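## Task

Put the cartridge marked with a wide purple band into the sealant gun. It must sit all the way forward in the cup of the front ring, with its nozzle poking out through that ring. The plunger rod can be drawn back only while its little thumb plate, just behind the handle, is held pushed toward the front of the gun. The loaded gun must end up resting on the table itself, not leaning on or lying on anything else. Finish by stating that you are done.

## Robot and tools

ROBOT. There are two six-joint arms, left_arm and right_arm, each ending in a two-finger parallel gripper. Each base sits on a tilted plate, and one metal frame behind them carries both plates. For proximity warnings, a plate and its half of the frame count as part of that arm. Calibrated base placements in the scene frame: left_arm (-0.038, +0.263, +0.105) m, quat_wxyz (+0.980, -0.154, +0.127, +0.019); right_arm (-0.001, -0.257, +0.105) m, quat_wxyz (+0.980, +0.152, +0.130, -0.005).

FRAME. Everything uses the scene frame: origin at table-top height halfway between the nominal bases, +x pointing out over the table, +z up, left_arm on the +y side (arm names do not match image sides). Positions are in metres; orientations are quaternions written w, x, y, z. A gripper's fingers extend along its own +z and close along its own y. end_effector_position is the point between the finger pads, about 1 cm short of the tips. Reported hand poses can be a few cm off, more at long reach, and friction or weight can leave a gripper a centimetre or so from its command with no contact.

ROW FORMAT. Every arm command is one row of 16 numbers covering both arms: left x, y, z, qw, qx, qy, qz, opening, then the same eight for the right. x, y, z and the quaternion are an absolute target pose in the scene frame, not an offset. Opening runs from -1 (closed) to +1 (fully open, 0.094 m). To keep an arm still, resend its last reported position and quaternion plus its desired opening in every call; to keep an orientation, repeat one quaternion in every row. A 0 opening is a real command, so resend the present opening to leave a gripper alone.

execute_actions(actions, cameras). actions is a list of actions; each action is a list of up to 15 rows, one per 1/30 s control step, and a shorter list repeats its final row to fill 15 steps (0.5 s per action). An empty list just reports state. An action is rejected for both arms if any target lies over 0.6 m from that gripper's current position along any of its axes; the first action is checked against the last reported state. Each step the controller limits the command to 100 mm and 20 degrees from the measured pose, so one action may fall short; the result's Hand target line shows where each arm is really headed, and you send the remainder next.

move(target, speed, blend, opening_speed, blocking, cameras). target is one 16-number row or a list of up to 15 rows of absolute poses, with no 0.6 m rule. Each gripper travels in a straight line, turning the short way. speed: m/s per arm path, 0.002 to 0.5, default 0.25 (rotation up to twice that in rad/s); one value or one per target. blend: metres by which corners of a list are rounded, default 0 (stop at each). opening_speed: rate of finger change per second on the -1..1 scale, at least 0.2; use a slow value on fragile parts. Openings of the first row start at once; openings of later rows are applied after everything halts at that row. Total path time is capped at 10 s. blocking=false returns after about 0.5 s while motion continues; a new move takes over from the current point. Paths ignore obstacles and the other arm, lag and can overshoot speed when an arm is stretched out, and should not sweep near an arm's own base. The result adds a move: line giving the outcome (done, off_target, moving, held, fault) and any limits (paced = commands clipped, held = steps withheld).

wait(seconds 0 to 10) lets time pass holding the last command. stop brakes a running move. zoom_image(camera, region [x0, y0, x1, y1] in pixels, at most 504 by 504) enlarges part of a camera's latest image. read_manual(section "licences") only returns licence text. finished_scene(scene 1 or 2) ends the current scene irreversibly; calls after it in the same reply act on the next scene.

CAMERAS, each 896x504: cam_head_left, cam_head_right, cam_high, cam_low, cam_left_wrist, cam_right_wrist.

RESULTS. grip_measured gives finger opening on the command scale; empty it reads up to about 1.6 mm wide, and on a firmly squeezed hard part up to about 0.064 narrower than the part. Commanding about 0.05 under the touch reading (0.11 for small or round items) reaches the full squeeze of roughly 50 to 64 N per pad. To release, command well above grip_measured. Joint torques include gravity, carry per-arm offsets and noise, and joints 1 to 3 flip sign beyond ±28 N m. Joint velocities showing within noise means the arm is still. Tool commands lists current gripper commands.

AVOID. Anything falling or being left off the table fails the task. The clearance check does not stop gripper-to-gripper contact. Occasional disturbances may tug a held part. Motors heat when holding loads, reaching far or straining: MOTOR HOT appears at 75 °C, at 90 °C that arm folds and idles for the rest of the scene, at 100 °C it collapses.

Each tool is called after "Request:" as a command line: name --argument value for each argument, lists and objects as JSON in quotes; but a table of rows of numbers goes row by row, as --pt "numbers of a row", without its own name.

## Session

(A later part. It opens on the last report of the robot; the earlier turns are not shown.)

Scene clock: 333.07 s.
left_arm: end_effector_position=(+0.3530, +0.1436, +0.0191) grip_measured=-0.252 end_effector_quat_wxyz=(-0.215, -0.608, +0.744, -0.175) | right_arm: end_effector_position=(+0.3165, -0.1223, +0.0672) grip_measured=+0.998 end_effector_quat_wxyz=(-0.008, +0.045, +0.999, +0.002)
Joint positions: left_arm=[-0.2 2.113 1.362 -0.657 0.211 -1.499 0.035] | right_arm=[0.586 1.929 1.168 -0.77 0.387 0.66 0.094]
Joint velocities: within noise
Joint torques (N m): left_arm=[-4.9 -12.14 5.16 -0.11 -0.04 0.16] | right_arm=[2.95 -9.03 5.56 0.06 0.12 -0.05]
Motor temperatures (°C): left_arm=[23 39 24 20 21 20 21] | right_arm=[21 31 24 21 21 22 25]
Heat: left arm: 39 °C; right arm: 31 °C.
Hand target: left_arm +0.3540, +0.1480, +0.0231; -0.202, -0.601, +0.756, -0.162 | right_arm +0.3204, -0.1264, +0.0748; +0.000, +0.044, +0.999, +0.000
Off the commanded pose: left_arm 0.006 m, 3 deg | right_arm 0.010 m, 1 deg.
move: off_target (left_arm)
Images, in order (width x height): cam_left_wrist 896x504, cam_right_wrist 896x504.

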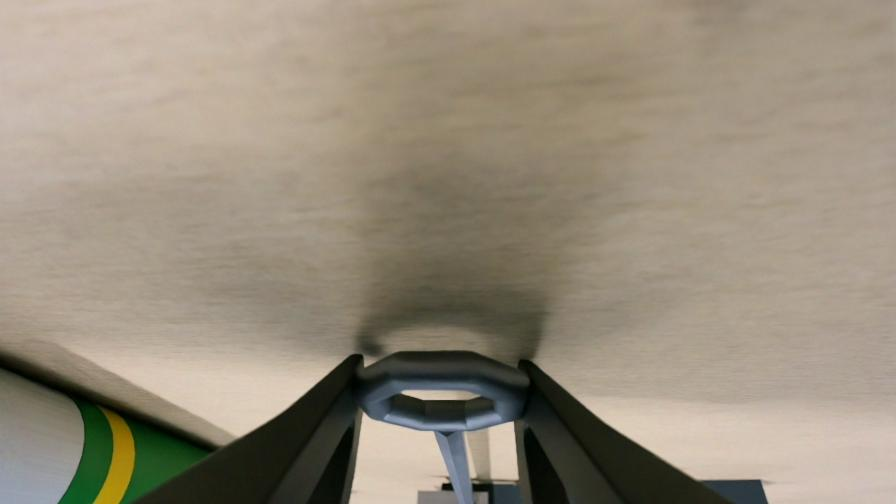

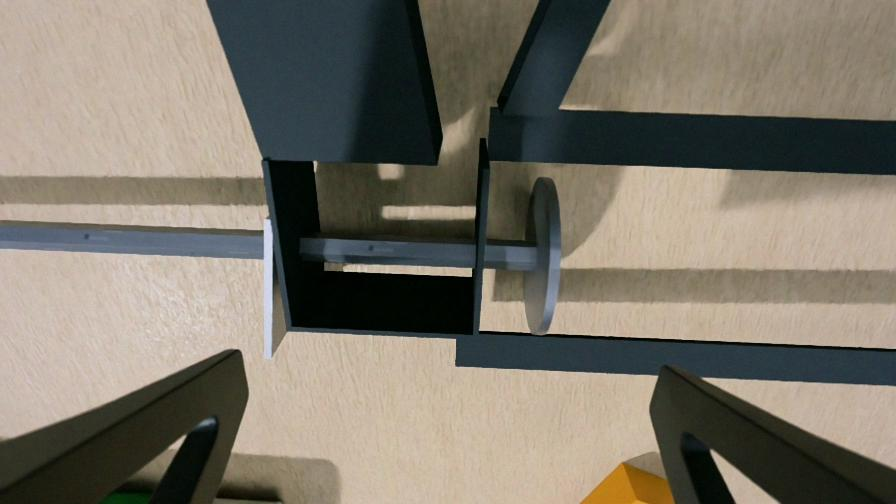

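Request:
move --pt "0.354 0.148 0.023 -0.2025 -0.6013 0.7560 -0.1611 -0.6 0.322 -0.1130 0.055 0 0.0436 0.999 0 1.0" --speed 0.08 --cameras '["cam_right_wrist"]'

Scene clock: 346.23 s.
left_arm: end_effector_position=(+0.3530, +0.1436, +0.0191) grip_measured=-0.252 end_effector_quat_wxyz=(-0.215, -0.608, +0.744, -0.175) | right_arm: end_effector_position=(+0.3167, -0.1166, +0.0560) grip_measured=+0.998 end_effector_quat_wxyz=(-0.009, +0.044, +0.999, +0.001)
Joint positions: left_arm=[-0.2 2.113 1.362 -0.657 0.211 -1.499 0.035] | right_arm=[0.586 1.968 1.168 -0.735 0.387 0.659 0.094]
Joint velocities: within noise
Joint torques (N m): left_arm=[-4.93 -12.12 5.18 -0.11 -0.04 0.17] | right_arm=[3.44 -6.34 6.15 0.42 0.11 0.02]
Motor temperatures (°C): left_arm=[24 38 25 20 21 20 21] | right_arm=[22 31 25 21 21 22 24]
Heat: left arm: 38 °C; right arm: 31 °C.
Hand target: left_arm +0.3540, +0.1480, +0.0231; -0.202, -0.601, +0.756, -0.162 | right_arm +0.3218, -0.1130, +0.0551; +0.000, +0.044, +0.999, +0.000
Off the commanded pose: left_arm 0.006 m, 3 deg | right_arm 0.007 m, 1 deg.
move: off_target (left_arm)
Images, in order (width x height): cam_right_wrist 896x504.

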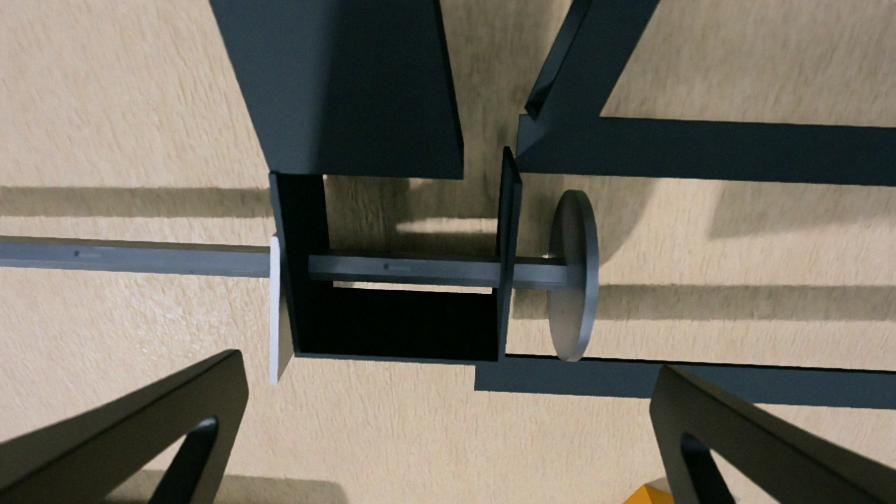

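Request:
move --pt "0.354 0.148 0.023 -0.2025 -0.6013 0.7560 -0.1611 -0.6 0.327 -0.1085 0.042 0 0.0436 0.999 0 1.0" --speed 0.08 --cameras '["cam_right_wrist"]'

Scene clock: 352.87 s.
left_arm: end_effector_position=(+0.3530, +0.1436, +0.0191) grip_measured=-0.252 end_effector_quat_wxyz=(-0.215, -0.608, +0.744, -0.175) | right_arm: end_effector_position=(+0.3160, -0.1122, +0.0423) grip_measured=+0.998 end_effector_quat_wxyz=(-0.013, +0.042, +0.999, -0.001)
Joint positions: left_arm=[-0.2 2.113 1.362 -0.657 0.211 -1.499 0.035] | right_arm=[0.582 2.012 1.168 -0.698 0.387 0.654 0.094]
Joint velocities: within noise
Joint torques (N m): left_arm=[-4.89 -12.1 5.19 -0.11 -0.05 0.15] | right_arm=[3 -6.34 7.46 0.41 0.11 -0.07]
Motor temperatures (°C): left_arm=[24 38 25 20 21 20 21] | right_arm=[22 30 25 21 21 22 24]
Heat: left arm: 38 °C; right arm: 30 °C.
Hand target: left_arm +0.3540, +0.1480, +0.0231; -0.202, -0.601, +0.756, -0.162 | right_arm +0.3268, -0.1087, +0.0423; +0.000, +0.044, +0.999, +0.000
Off the commanded pose: left_arm 0.006 m, 3 deg | right_arm 0.012 m, 1 deg.
move: off_target (left_arm, right_arm)
Images, in order (width x height): cam_right_wrist 896x504.

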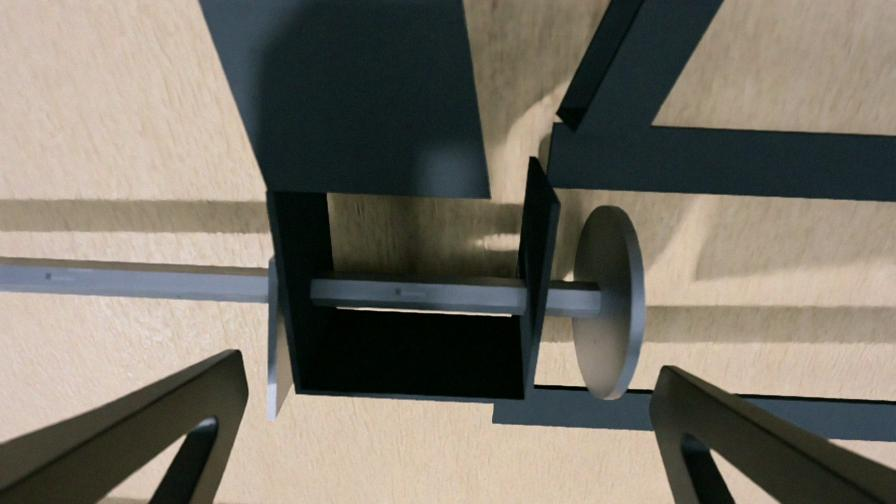

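Request:
move --pt "0.354 0.148 0.023 -0.2025 -0.6013 0.7560 -0.1611 -0.6 0.333 -0.1105 0.045 0 0.0436 0.999 0 1.0" --speed 0.08 --cameras '["cam_right_wrist"]'

Scene clock: 357.30 s.
left_arm: end_effector_position=(+0.3530, +0.1436, +0.0191) grip_measured=-0.252 end_effector_quat_wxyz=(-0.215, -0.608, +0.744, -0.175) | right_arm: end_effector_position=(+0.3264, -0.1117, +0.0455) grip_measured=+0.998 end_effector_quat_wxyz=(-0.005, +0.046, +0.999, +0.004)
Joint positions: left_arm=[-0.2 2.113 1.362 -0.657 0.211 -1.499 0.035] | right_arm=[0.572 2.012 1.193 -0.697 0.387 0.644 0.094]
Joint velocities: within noise
Joint torques (N m): left_arm=[-4.89 -12.12 5.16 -0.11 -0.04 0.16] | right_arm=[3.02 -6.34 7.54 0.18 0.11 0]
Motor temperatures (°C): left_arm=[24 38 25 20 21 20 21] | right_arm=[22 30 26 21 21 22 24]
Heat: left arm: 38 °C; right arm: 30 °C.
Hand target: left_arm +0.3540, +0.1480, +0.0231; -0.202, -0.601, +0.756, -0.162 | right_arm +0.3330, -0.1106, +0.0451; +0.000, +0.044, +0.999, +0.000
Off the commanded pose: left_arm 0.006 m, 3 deg | right_arm 0.007 m, 1 deg.
move: off_target (left_arm)
Images, in order (width x height): cam_right_wrist 896x504.

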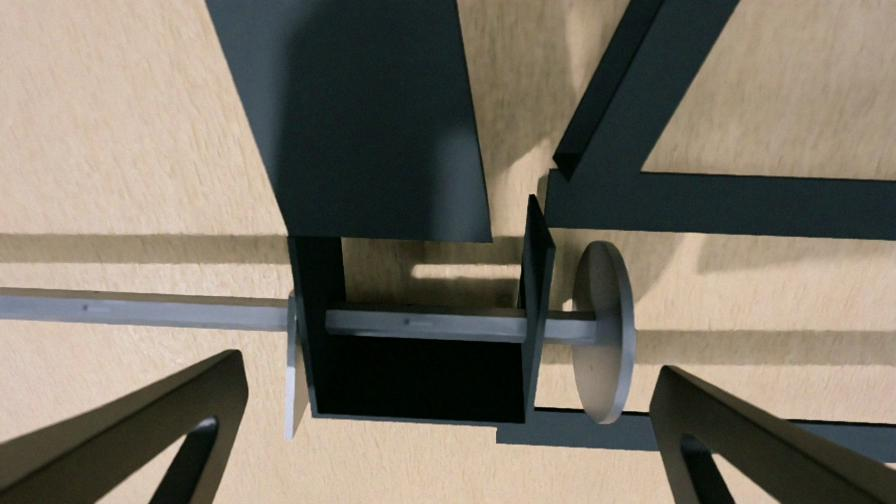

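Request:
move --pt "0.354 0.148 0.023 -0.2025 -0.6013 0.7560 -0.1611 -0.6 0.3305 -0.1135 0.024 0 0.0436 0.999 0 1.0" --speed 0.05 --cameras '["cam_right_wrist"]'

Scene clock: 363.77 s.
left_arm: end_effector_position=(+0.3531, +0.1436, +0.0190) grip_measured=-0.252 end_effector_quat_wxyz=(-0.215, -0.608, +0.744, -0.175) | right_arm: end_effector_position=(+0.3365, -0.1114, +0.0335) grip_measured=+0.998 end_effector_quat_wxyz=(+0.006, +0.050, +0.999, +0.010)
Joint positions: left_arm=[-0.2 2.113 1.362 -0.657 0.21 -1.498 0.035] | right_arm=[0.547 2.04 1.193 -0.633 0.387 0.615 0.094]
Joint velocities: within noise
Joint torques (N m): left_arm=[-4.89 -12.15 5.19 -0.11 -0.04 0.17] | right_arm=[2.97 -6.3 3.4 0.48 0.09 -0.05]
Motor temperatures (°C): left_arm=[24 38 25 20 21 20 21] | right_arm=[22 30 26 21 21 22 24]
Heat: left arm: 38 °C; right arm: 30 °C.
Hand target: left_arm +0.3541, +0.1480, +0.0231; -0.202, -0.601, +0.756, -0.162 | right_arm +0.3305, -0.1136, +0.0243; +0.000, +0.044, +0.999, +0.000
Off the commanded pose: left_arm 0.006 m, 3 deg | right_arm 0.011 m, 2 deg.
move: off_target (left_arm, right_arm)
Images, in order (width x height): cam_right_wrist 896x504.

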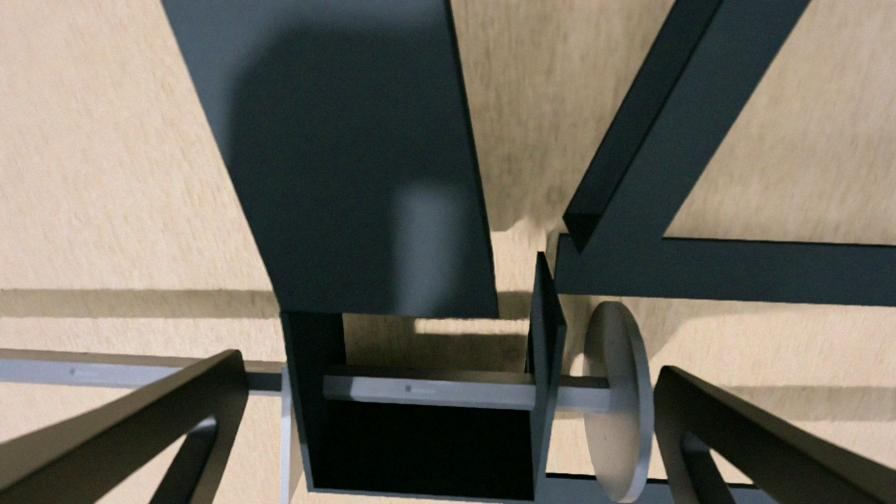

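Request:
move --pt "0.354 0.148 0.023 -0.2025 -0.6013 0.7560 -0.1611 -0.6 0.322 -0.1165 0.055 0 0.0436 0.999 0 1.0" --pt "0.354 0.148 0.023 -0.2025 -0.6013 0.7560 -0.1611 -0.6 0.322 -0.1165 0.038 0 0.0436 0.999 0 1.0" --speed 0.06 --cameras '["cam_right_wrist"]'

Scene clock: 370.80 s.
left_arm: end_effector_position=(+0.3531, +0.1436, +0.0190) grip_measured=-0.252 end_effector_quat_wxyz=(-0.215, -0.608, +0.744, -0.175) | right_arm: end_effector_position=(+0.3240, -0.1139, +0.0418) grip_measured=+0.998 end_effector_quat_wxyz=(-0.002, +0.046, +0.999, +0.006)
Joint positions: left_arm=[-0.2 2.113 1.362 -0.657 0.21 -1.498 0.035] | right_arm=[0.567 2.004 1.165 -0.667 0.387 0.634 0.094]
Joint velocities: within noise
Joint torques (N m): left_arm=[-4.89 -12.16 5.18 -0.11 -0.03 0.16] | right_arm=[2.95 -7.34 3.48 0.41 0.11 -0.03]
Motor temperatures (°C): left_arm=[24 37 25 20 21 20 21] | right_arm=[22 30 25 21 21 22 24]
Heat: left arm: 37 °C; right arm: 30 °C.
Hand target: left_arm +0.3541, +0.1480, +0.0231; -0.202, -0.601, +0.756, -0.162 | right_arm +0.3220, -0.1165, +0.0381; +0.000, +0.044, +0.999, +0.000
Off the commanded pose: left_arm 0.006 m, 3 deg | right_arm 0.005 m, 1 deg.
move: off_target (left_arm)
Images, in order (width x height): cam_right_wrist 896x504.

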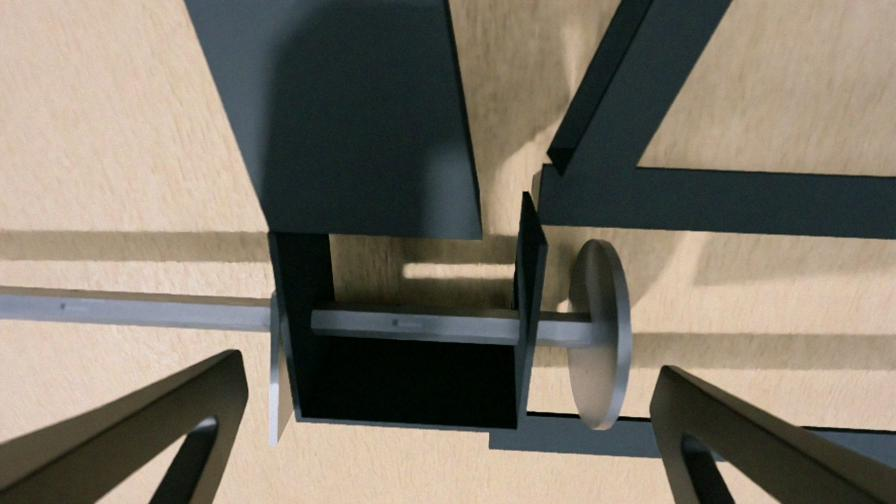

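Request:
move --pt "0.354 0.148 0.023 -0.2025 -0.6013 0.7560 -0.1611 -0.6 0.3195 -0.1165 0.026 0 0.0436 0.999 0 1.0" --speed 0.05 --cameras '["cam_right_wrist"]'

Scene clock: 378.50 s.
left_arm: end_effector_position=(+0.3531, +0.1436, +0.0190) grip_measured=-0.252 end_effector_quat_wxyz=(-0.215, -0.608, +0.744, -0.175) | right_arm: end_effector_position=(+0.3244, -0.1143, +0.0338) grip_measured=+0.998 end_effector_quat_wxyz=(+0.003, +0.050, +0.999, +0.009)
Joint positions: left_arm=[-0.2 2.113 1.362 -0.657 0.21 -1.498 0.035] | right_arm=[0.556 2.011 1.14 -0.618 0.387 0.626 0.094]
Joint velocities: within noise
Joint torques (N m): left_arm=[-4.89 -12.12 5.16 -0.11 -0.04 0.16] | right_arm=[2.97 -6.32 3.38 0.42 0.1 -0.05]
Motor temperatures (°C): left_arm=[24 38 25 20 21 20 21] | right_arm=[22 30 25 21 21 22 24]
Heat: left arm: 38 °C; right arm: 30 °C.
Hand target: left_arm +0.3541, +0.1480, +0.0231; -0.202, -0.601, +0.756, -0.162 | right_arm +0.3194, -0.1166, +0.0263; +0.000, +0.044, +0.999, +0.000
Off the commanded pose: left_arm 0.006 m, 3 deg | right_arm 0.009 m, 1 deg.
move: off_target (left_arm)
Images, in order (width x height): cam_right_wrist 896x504.

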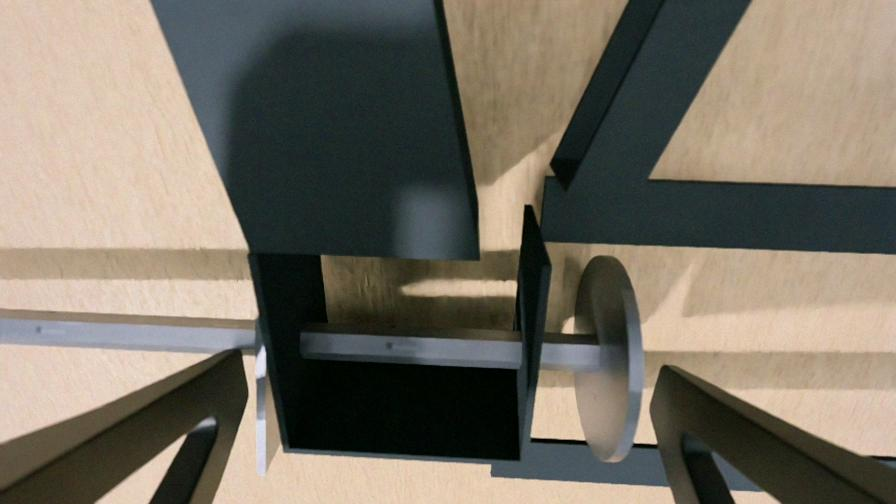

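Request:
move --pt "0.356 0.178 0.023 -0.2025 -0.6013 0.7560 -0.1611 -0.6 0.3195 -0.1165 0.024 0 0.0436 0.999 0 0.05" --speed 0.04 --opening_speed 0.4 --cameras '["cam_right_wrist","cam_left_wrist"]'

Scene clock: 386.40 s.
left_arm: end_effector_position=(+0.3528, +0.1605, +0.0184) grip_measured=-0.252 end_effector_quat_wxyz=(-0.221, -0.604, +0.745, -0.176) | right_arm: end_effector_position=(+0.3276, -0.1053, +0.0329) grip_measured=+0.174 end_effector_quat_wxyz=(+0.007, +0.052, +0.998, +0.030)
Joint positions: left_arm=[-0.154 2.105 1.369 -0.691 0.228 -1.444 0.035] | right_arm=[0.556 2.016 1.14 -0.583 0.355 0.618 0.055]
Joint velocities: within noise
Joint torques (N m): left_arm=[-2.45 -13.39 5.05 -0.25 -0.1 0.35] | right_arm=[2.82 -6.39 3.29 0.19 0.4 -0.01]
Motor temperatures (°C): left_arm=[24 38 25 20 21 20 21] | right_arm=[22 31 25 21 21 22 24]
Heat: left arm: 38 °C; right arm: 31 °C.
Hand target: left_arm +0.3558, +0.1777, +0.0229; -0.203, -0.602, +0.756, -0.161 | right_arm +0.3196, -0.1164, +0.0245; +0.000, +0.043, +0.999, +0.000
Off the commanded pose: left_arm 0.018 m, 3 deg | right_arm 0.016 m, 4 deg.
move: off_target (left_arm, right_arm)
Images, in order (width x height): cam_left_wrist 896x504, cam_right_wrist 896x504.

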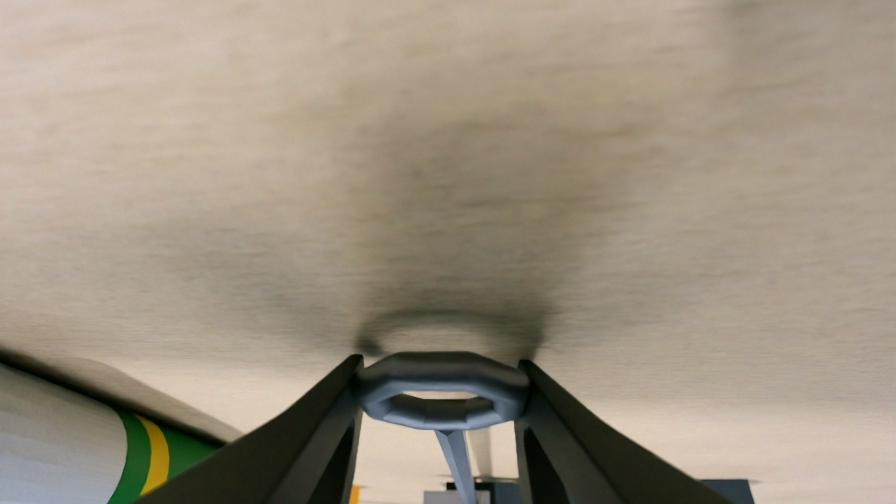

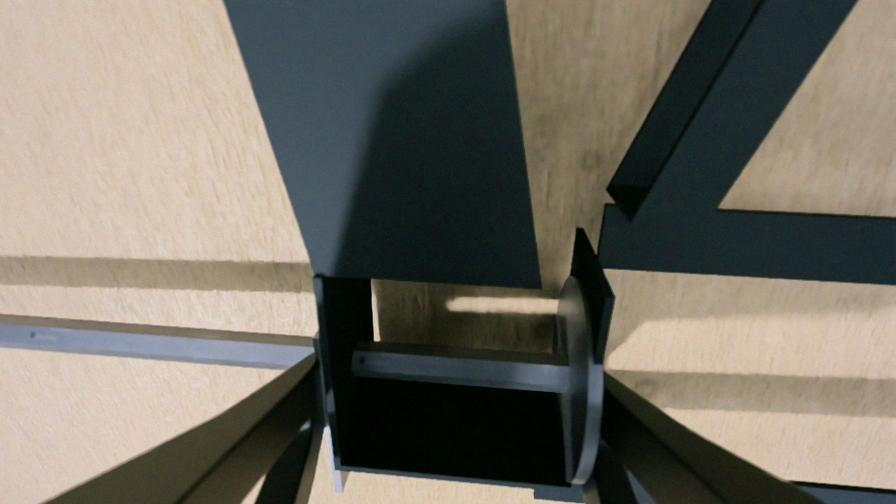

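Request:
move --pt "0.350 0.160 0.020 -0.2025 -0.6013 0.7560 -0.1611 0.15 0.3215 -0.1065 0.026 0 0.0436 0.999 0 0.35" --pt "0.350 0.165 0.09 -0.2025 -0.6013 0.7560 -0.1611 0.15 0.3215 -0.1065 0.10 0 0.0436 0.999 0 0.5" --pt "0.32 0.25 0.2 0 -0.3 0.954 0 0.3 0.28 -0.38 0.16 -0.2032 0.7031 0.6444 0.2216 0.9" --speed '[0.05,0.08,0.2]'

Scene clock: 408.10 s.
left_arm: end_effector_position=(+0.3158, +0.2488, +0.1862) grip_measured=+0.298 end_effector_quat_wxyz=(-0.019, -0.307, +0.951, +0.005) | right_arm: end_effector_position=(+0.2753, -0.3782, +0.1567) grip_measured=+0.898 end_effector_quat_wxyz=(-0.200, +0.701, +0.650, +0.216)
Joint positions: left_arm=[-0.399 1.677 1.482 -1.285 -0.367 -0.974 0.061] | right_arm=[-0.603 1.452 1.239 -1.297 -0.403 0.961 0.089]
Joint velocities: within noise
Joint torques (N m): left_arm=[-4.68 -10.37 6.75 0.06 -0.13 0.12] | right_arm=[0.36 -5.53 8.31 -0.59 -0.41 0.08]
Motor temperatures (°C): left_arm=[24 36 25 20 21 20 21] | right_arm=[22 31 25 21 21 22 24]
Heat: left arm: 36 °C; right arm: 31 °C.
Hand target: left_arm +0.3197, +0.2500, +0.1997; +0.000, -0.300, +0.954, +0.000 | right_arm +0.2800, -0.3800, +0.1600; -0.203, +0.703, +0.644, +0.222
Off the commanded pose: left_arm 0.014 m, 2 deg | right_arm 0.006 m, 1 deg.
move: off_target (left_arm); target 2's new opening was sent with right_arm's hand 0.018 m and 2 deg from that target; target 3's new opening was sent with left_arm's hand 0.014 m and 2 deg from that target

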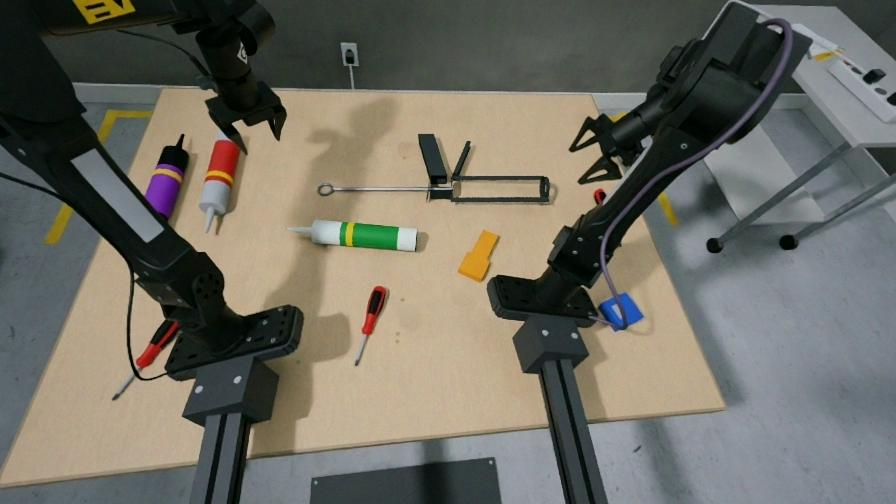

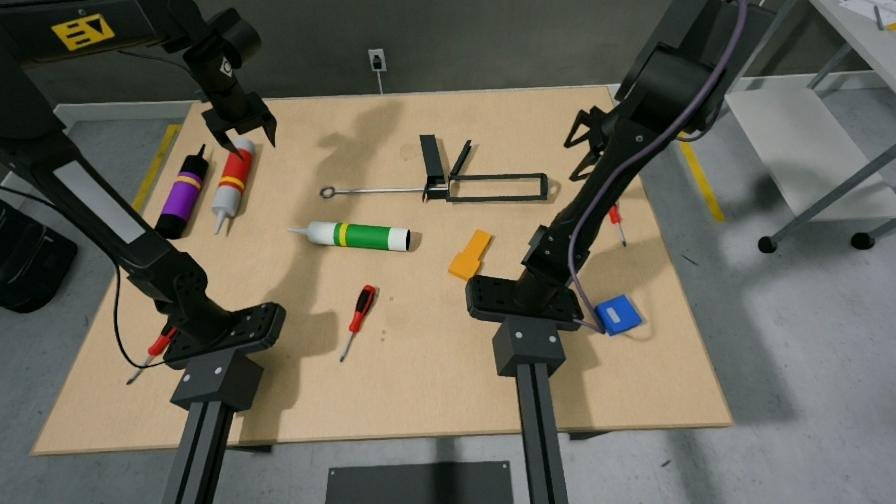

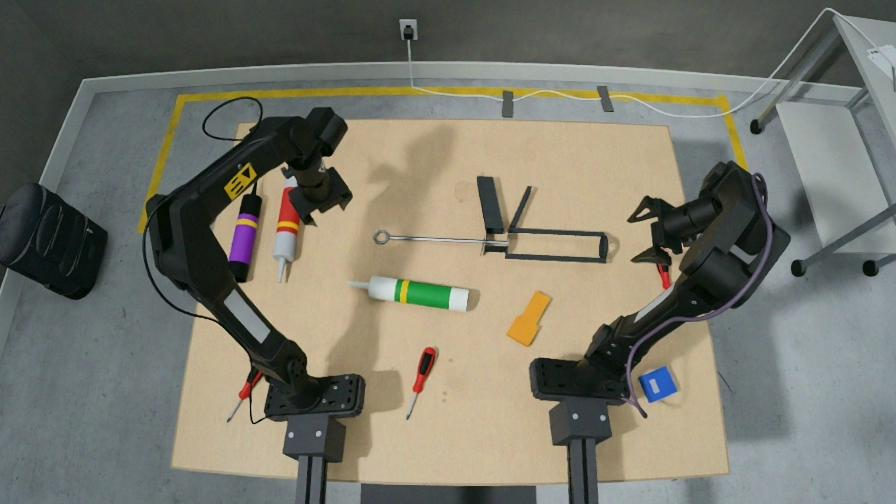

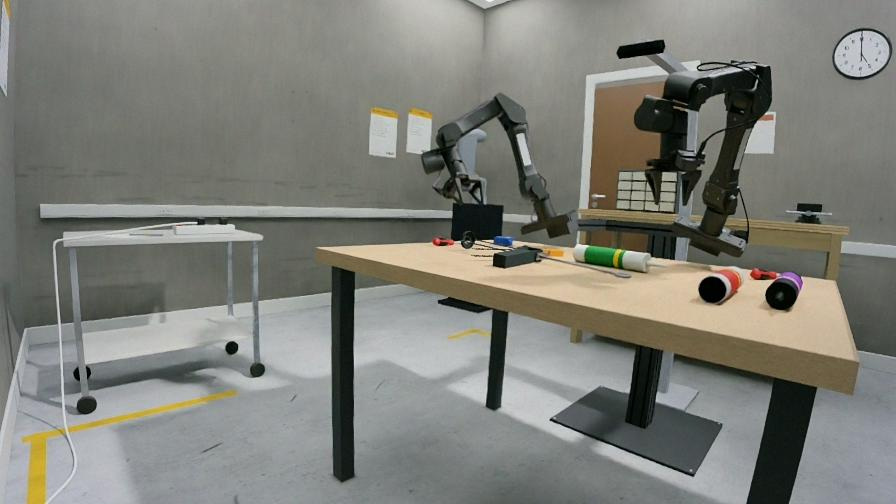

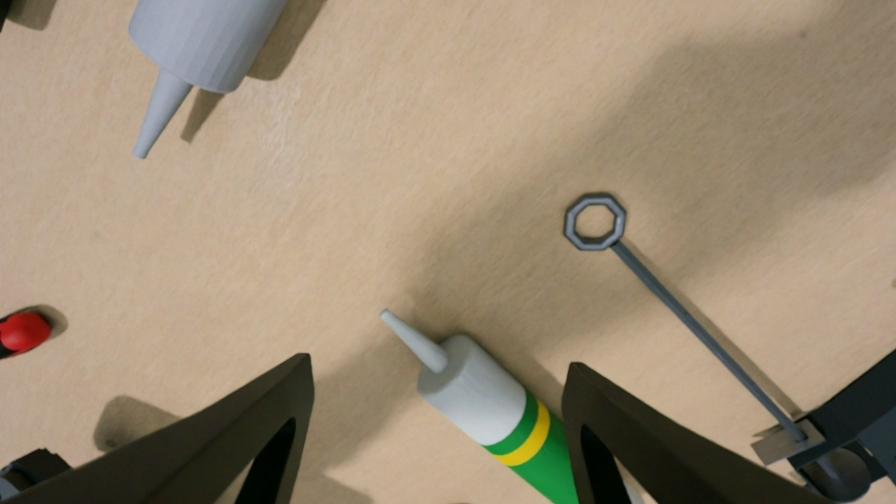

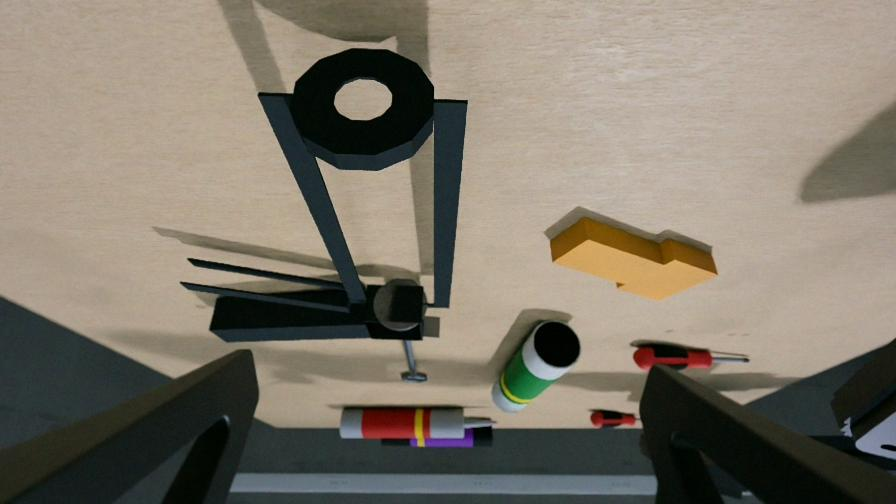

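Request:
move --pt "0.32 0.25 0.2 0 -0.3 0.954 0 0.3 0.315 -0.392 0.107 -0.2059 0.6952 0.6529 0.2191 0.9" --speed 0.12 --cameras '["cam_right_wrist","cam_head_right"]'

Scene clock: 428.27 s.
left_arm: end_effector_position=(+0.3158, +0.2489, +0.1862) grip_measured=+0.298 end_effector_quat_wxyz=(-0.019, -0.307, +0.951, +0.005) | right_arm: end_effector_position=(+0.3046, -0.3886, +0.1071) grip_measured=+0.898 end_effector_quat_wxyz=(-0.217, +0.696, +0.650, +0.214)
Joint positions: left_arm=[-0.399 1.677 1.482 -1.285 -0.367 -0.974 0.061] | right_arm=[-0.59 1.667 1.314 -1.189 -0.404 0.961 0.089]
Joint velocities: within noise
Joint torques (N m): left_arm=[-4.68 -10.41 6.75 0.06 -0.13 0.12] | right_arm=[1.36 -6.93 7.83 -0.35 -0.32 0.09]
Motor temperatures (°C): left_arm=[24 34 25 20 21 20 20] | right_arm=[21 30 25 21 21 22 24]
Heat: left arm: 34 °C; right arm: 30 °C.
Hand target: left_arm +0.3197, +0.2500, +0.1997; +0.000, -0.300, +0.954, +0.000 | right_arm +0.3149, -0.3920, +0.1072; -0.206, +0.695, +0.653, +0.219
Off the commanded pose: left_arm 0.014 m, 2 deg | right_arm 0.011 m, 1 deg.
move: off_target (left_arm, right_arm)
Images, in order (width x height): cam_head_right 896x504, cam_right_wrist 896x504.

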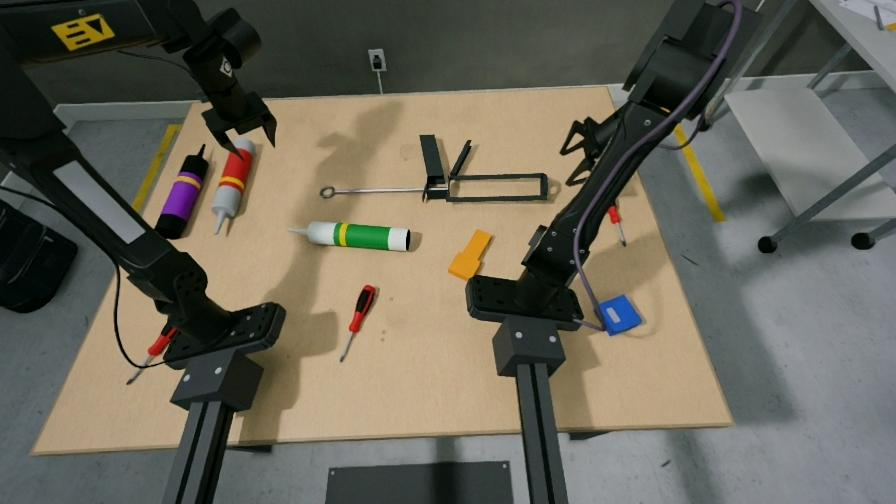

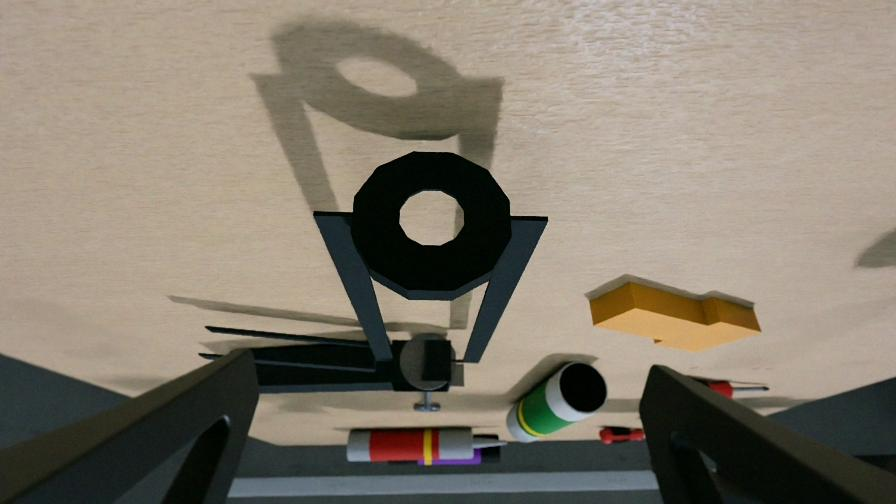

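Request:
move --pt "0.32 0.25 0.2 0 -0.3 0.954 0 0.3 0.322 -0.370 0.070 -0.2059 0.6952 0.6529 0.2191 0.9" --speed 0.08 --cameras '["cam_right_wrist"]'

Scene clock: 435.33 s.
left_arm: end_effector_position=(+0.3158, +0.2489, +0.1862) grip_measured=+0.298 end_effector_quat_wxyz=(-0.019, -0.307, +0.951, +0.005) | right_arm: end_effector_position=(+0.3242, -0.3753, +0.0763) grip_measured=+0.898 end_effector_quat_wxyz=(-0.197, +0.695, +0.655, +0.221)
Joint positions: left_arm=[-0.399 1.677 1.482 -1.285 -0.367 -0.974 0.061] | right_arm=[-0.532 1.72 1.259 -1.015 -0.404 1.021 0.089]
Joint velocities: within noise
Joint torques (N m): left_arm=[-4.71 -10.41 6.74 0.07 -0.14 0.11] | right_arm=[1.47 -7.02 3.62 -0.19 -0.3 0.05]
Motor temperatures (°C): left_arm=[24 34 25 20 21 20 20] | right_arm=[21 30 26 21 21 22 24]
Heat: left arm: 34 °C; right arm: 30 °C.
Hand target: left_arm +0.3197, +0.2500, +0.1997; +0.000, -0.300, +0.954, +0.000 | right_arm +0.3219, -0.3701, +0.0702; -0.206, +0.695, +0.653, +0.219
Off the commanded pose: left_arm 0.014 m, 2 deg | right_arm 0.009 m, 1 deg.
move: off_target (left_arm)
Images, in order (width x height): cam_right_wrist 896x504.

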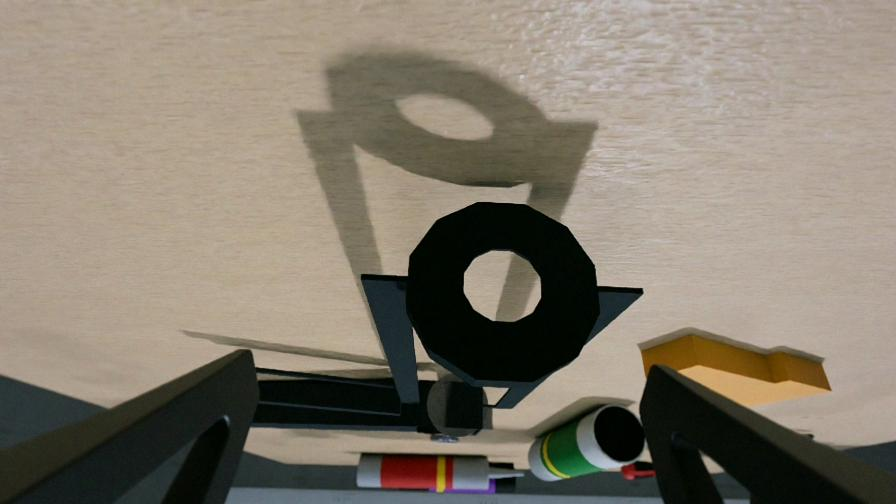

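Request:
move --pt "0.32 0.25 0.2 0 -0.3 0.954 0 0.3 0.306 -0.360 0.055 -0.2059 0.6952 0.6529 0.2191 0.9" --speed 0.08 --cameras '["cam_right_wrist"]'

Scene clock: 440.43 s.
left_arm: end_effector_position=(+0.3158, +0.2489, +0.1862) grip_measured=+0.298 end_effector_quat_wxyz=(-0.019, -0.307, +0.951, +0.005) | right_arm: end_effector_position=(+0.3073, -0.3615, +0.0563) grip_measured=+0.898 end_effector_quat_wxyz=(-0.207, +0.695, +0.653, +0.218)
Joint positions: left_arm=[-0.399 1.677 1.482 -1.285 -0.367 -0.974 0.061] | right_arm=[-0.532 1.72 1.15 -0.928 -0.404 1.022 0.089]
Joint velocities: within noise
Joint torques (N m): left_arm=[-4.7 -10.39 6.75 0.05 -0.14 0.11] | right_arm=[0.96 -8.13 3.14 -0.25 -0.31 0.03]
Motor temperatures (°C): left_arm=[24 34 25 20 21 20 20] | right_arm=[21 31 25 21 21 22 24]
Heat: left arm: 34 °C; right arm: 31 °C.
Hand target: left_arm +0.3197, +0.2500, +0.1997; +0.000, -0.300, +0.954, +0.000 | right_arm +0.3061, -0.3601, +0.0551; -0.206, +0.695, +0.653, +0.219
Off the commanded pose: left_arm 0.014 m, 2 deg | right_arm 0.002 m, 0 deg.
move: off_target (left_arm)
Images, in order (width x height): cam_right_wrist 896x504.

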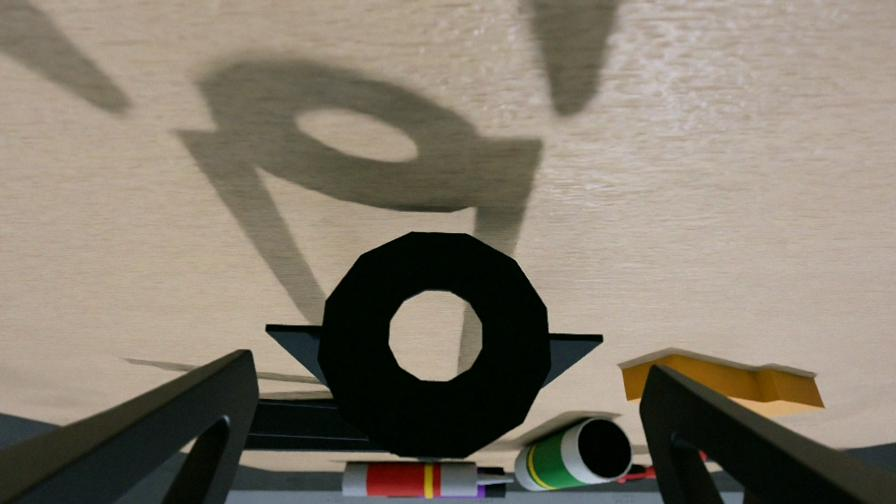

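Request:
move --pt "0.32 0.25 0.2 0 -0.3 0.954 0 0.3 0.3105 -0.345 0.037 -0.2059 0.6952 0.6529 0.2191 0.9" --speed 0.06 --cameras '["cam_right_wrist"]'

Scene clock: 445.73 s.
left_arm: end_effector_position=(+0.3158, +0.2490, +0.1862) grip_measured=+0.298 end_effector_quat_wxyz=(-0.019, -0.307, +0.951, +0.005) | right_arm: end_effector_position=(+0.3142, -0.3505, +0.0432) grip_measured=+0.898 end_effector_quat_wxyz=(-0.197, +0.695, +0.655, +0.223)
Joint positions: left_arm=[-0.399 1.677 1.482 -1.285 -0.368 -0.974 0.061] | right_arm=[-0.497 1.736 1.109 -0.832 -0.404 1.059 0.089]
Joint velocities: within noise
Joint torques (N m): left_arm=[-4.71 -10.4 6.76 0.06 -0.13 0.11] | right_arm=[1.61 -6.52 3 -0.15 -0.28 0.03]
Motor temperatures (°C): left_arm=[24 34 25 20 21 20 20] | right_arm=[21 31 25 21 21 22 24]
Heat: left arm: 34 °C; right arm: 31 °C.
Hand target: left_arm +0.3197, +0.2501, +0.1997; +0.000, -0.300, +0.954, +0.000 | right_arm +0.3105, -0.3450, +0.0373; -0.206, +0.695, +0.653, +0.219
Off the commanded pose: left_arm 0.014 m, 2 deg | right_arm 0.009 m, 1 deg.
move: off_target (left_arm)
Images, in order (width x height): cam_right_wrist 896x504.

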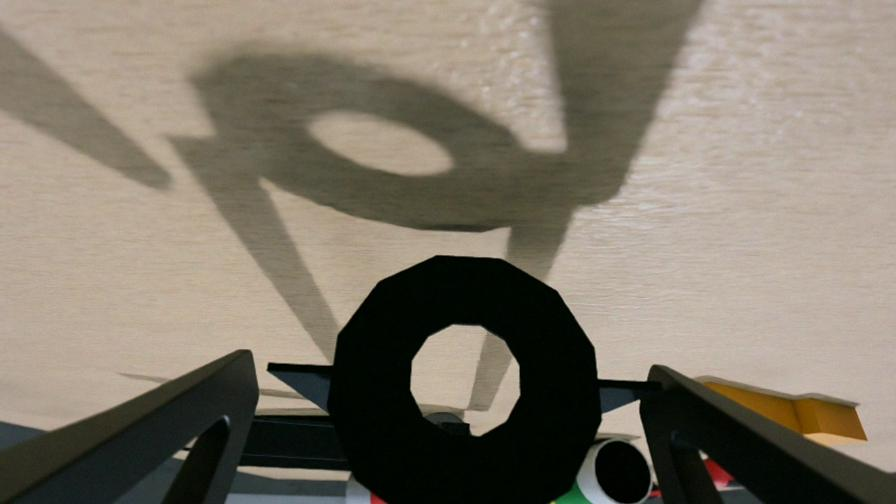

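Request:
execute_actions --actions '[]'

Scene clock: 489.67 s.
left_arm: end_effector_position=(+0.3158, +0.2490, +0.1862) grip_measured=+0.298 end_effector_quat_wxyz=(-0.019, -0.307, +0.951, +0.005) | right_arm: end_effector_position=(+0.3144, -0.3506, +0.0432) grip_measured=+0.898 end_effector_quat_wxyz=(-0.196, +0.695, +0.654, +0.223)
Joint positions: left_arm=[-0.399 1.677 1.482 -1.285 -0.368 -0.974 0.061] | right_arm=[-0.497 1.736 1.109 -0.831 -0.404 1.06 0.089]
Joint velocities: within noise
Joint torques (N m): left_arm=[-4.7 -10.4 6.75 0.06 -0.13 0.11] | right_arm=[1.61 -6.5 3.02 -0.14 -0.28 0.1]
Motor temperatures (°C): left_arm=[24 34 25 20 21 20 20] | right_arm=[21 32 25 21 21 22 24]
Heat: left arm: 34 °C; right arm: 32 °C.
Hand target: left_arm +0.3197, +0.2500, +0.1997; +0.000, -0.300, +0.954, +0.000 | right_arm +0.3105, -0.3450, +0.0373; -0.206, +0.695, +0.653, +0.219
Tool commands: left_gripper/opening=+0.3 right_gripper/opening=+0.9
Off the commanded pose: left_arm 0.014 m, 2 deg | right_arm 0.009 m, 1 deg.

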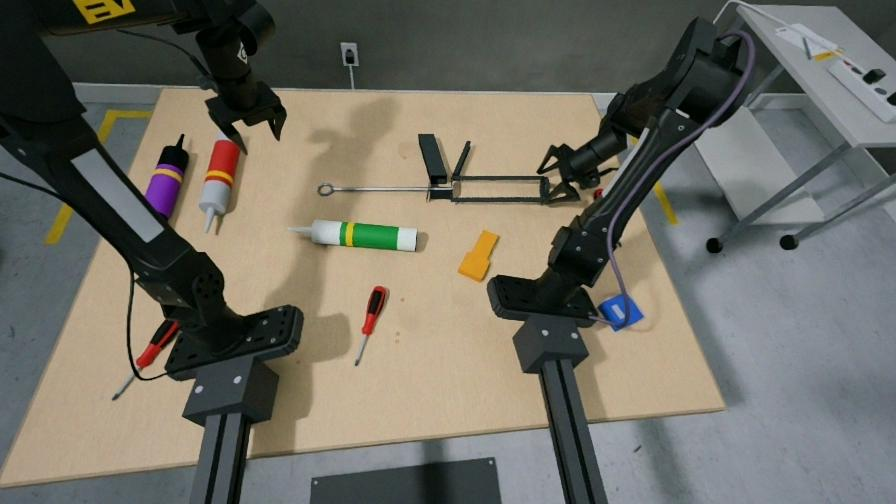

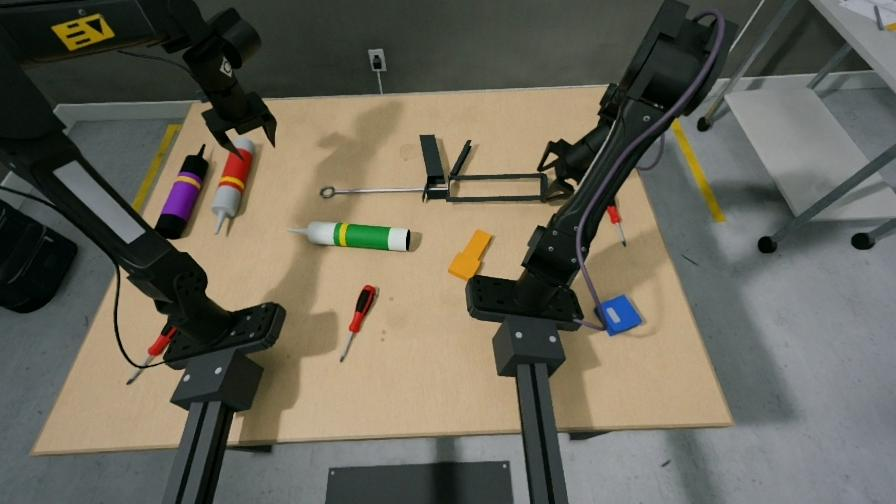

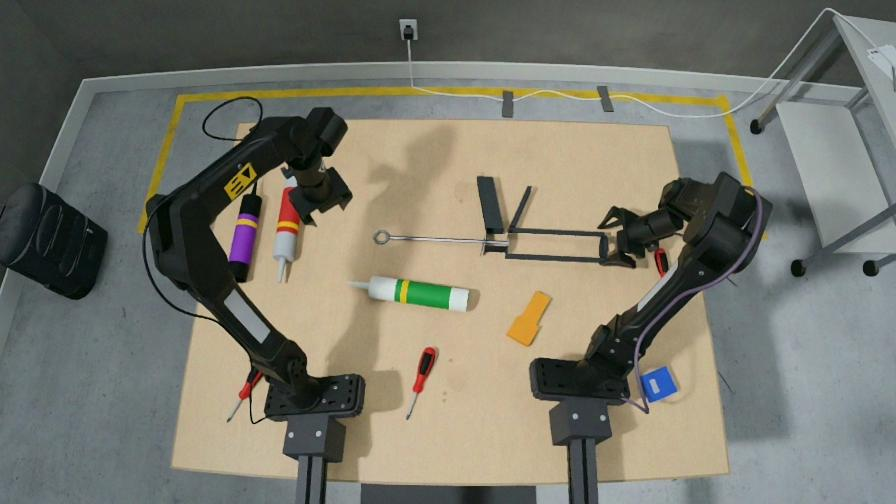

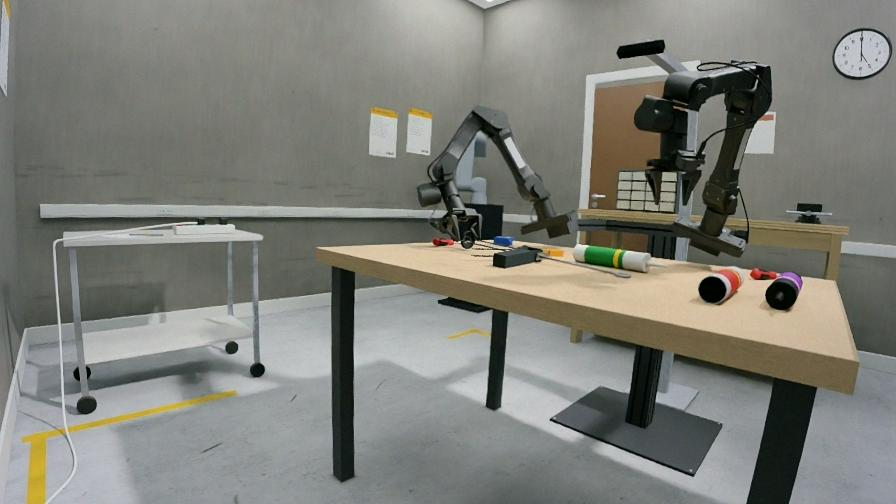

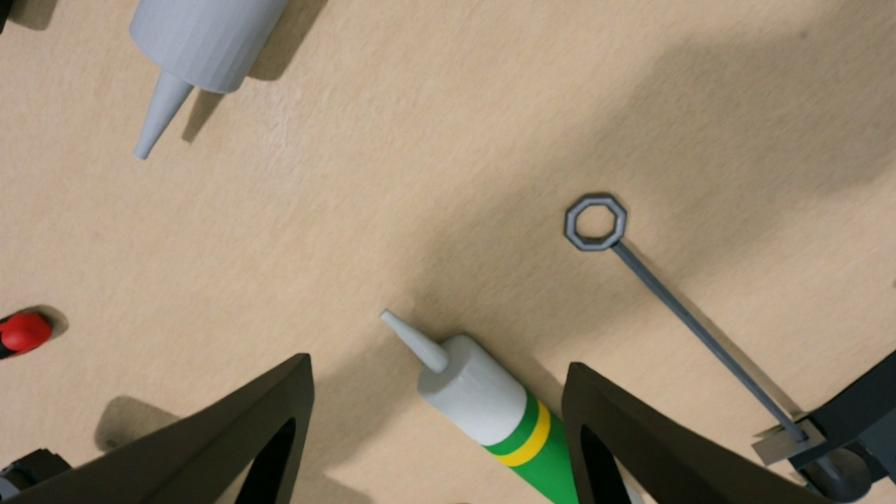

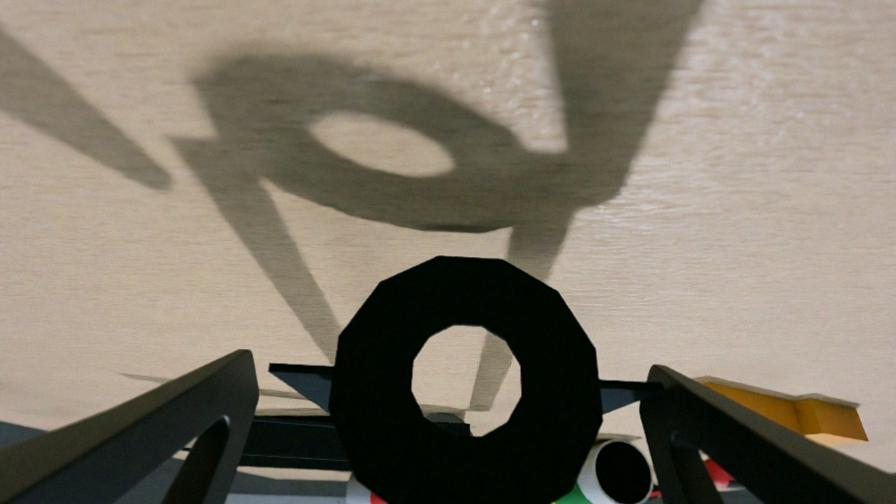

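Request:
move --pt "0.32 0.25 0.2 0 -0.3 0.954 0 0.3 0.3085 -0.343 0.035 -0.2059 0.6952 0.6529 0.2191 0.9" --pt "0.32 0.25 0.2 0 -0.3 0.954 0 0.3 0.3085 -0.343 0.035 -0.2059 0.6952 0.6529 0.2191 0.45" --speed 0.03 --opening_speed 0.4 --cameras '["cam_right_wrist"]'

Scene clock: 497.93 s.
left_arm: end_effector_position=(+0.3158, +0.2490, +0.1862) grip_measured=+0.298 end_effector_quat_wxyz=(-0.019, -0.307, +0.951, +0.005) | right_arm: end_effector_position=(+0.3122, -0.3491, +0.0407) grip_measured=+0.660 end_effector_quat_wxyz=(-0.197, +0.696, +0.654, +0.222)
Joint positions: left_arm=[-0.399 1.677 1.482 -1.285 -0.368 -0.974 0.061] | right_arm=[-0.497 1.736 1.094 -0.818 -0.403 1.061 0.078]
Joint velocities: within noise
Joint torques (N m): left_arm=[-4.71 -10.37 6.74 0.06 -0.13 0.11] | right_arm=[1.69 -6.6 2.85 -0.14 -0.28 0.09]
Motor temperatures (°C): left_arm=[24 34 25 20 21 20 20] | right_arm=[21 32 25 21 21 22 24]
Heat: left arm: 34 °C; right arm: 32 °C.
Hand target: left_arm +0.3197, +0.2500, +0.1997; +0.000, -0.300, +0.954, +0.000 | right_arm +0.3084, -0.3430, +0.0352; -0.206, +0.695, +0.653, +0.219
Off the commanded pose: left_arm 0.014 m, 2 deg | right_arm 0.009 m, 1 deg.
move: off_target (left_arm)
Images, in order (width x height): cam_right_wrist 896x504.

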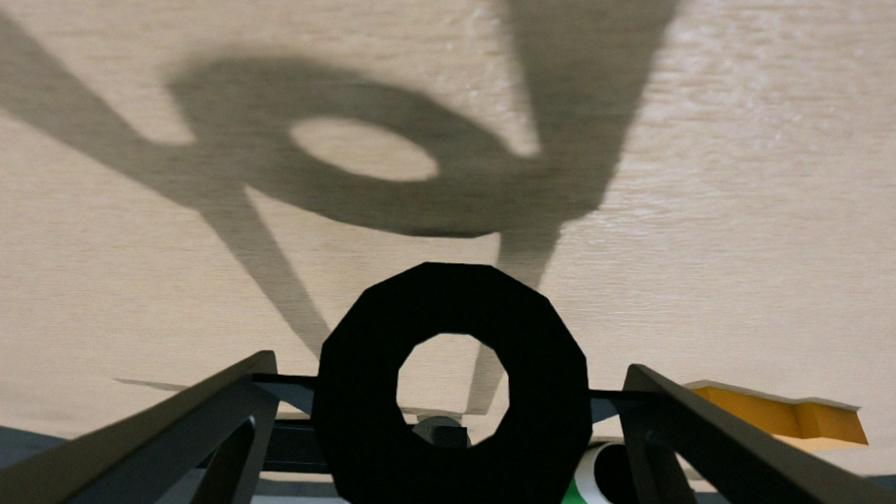

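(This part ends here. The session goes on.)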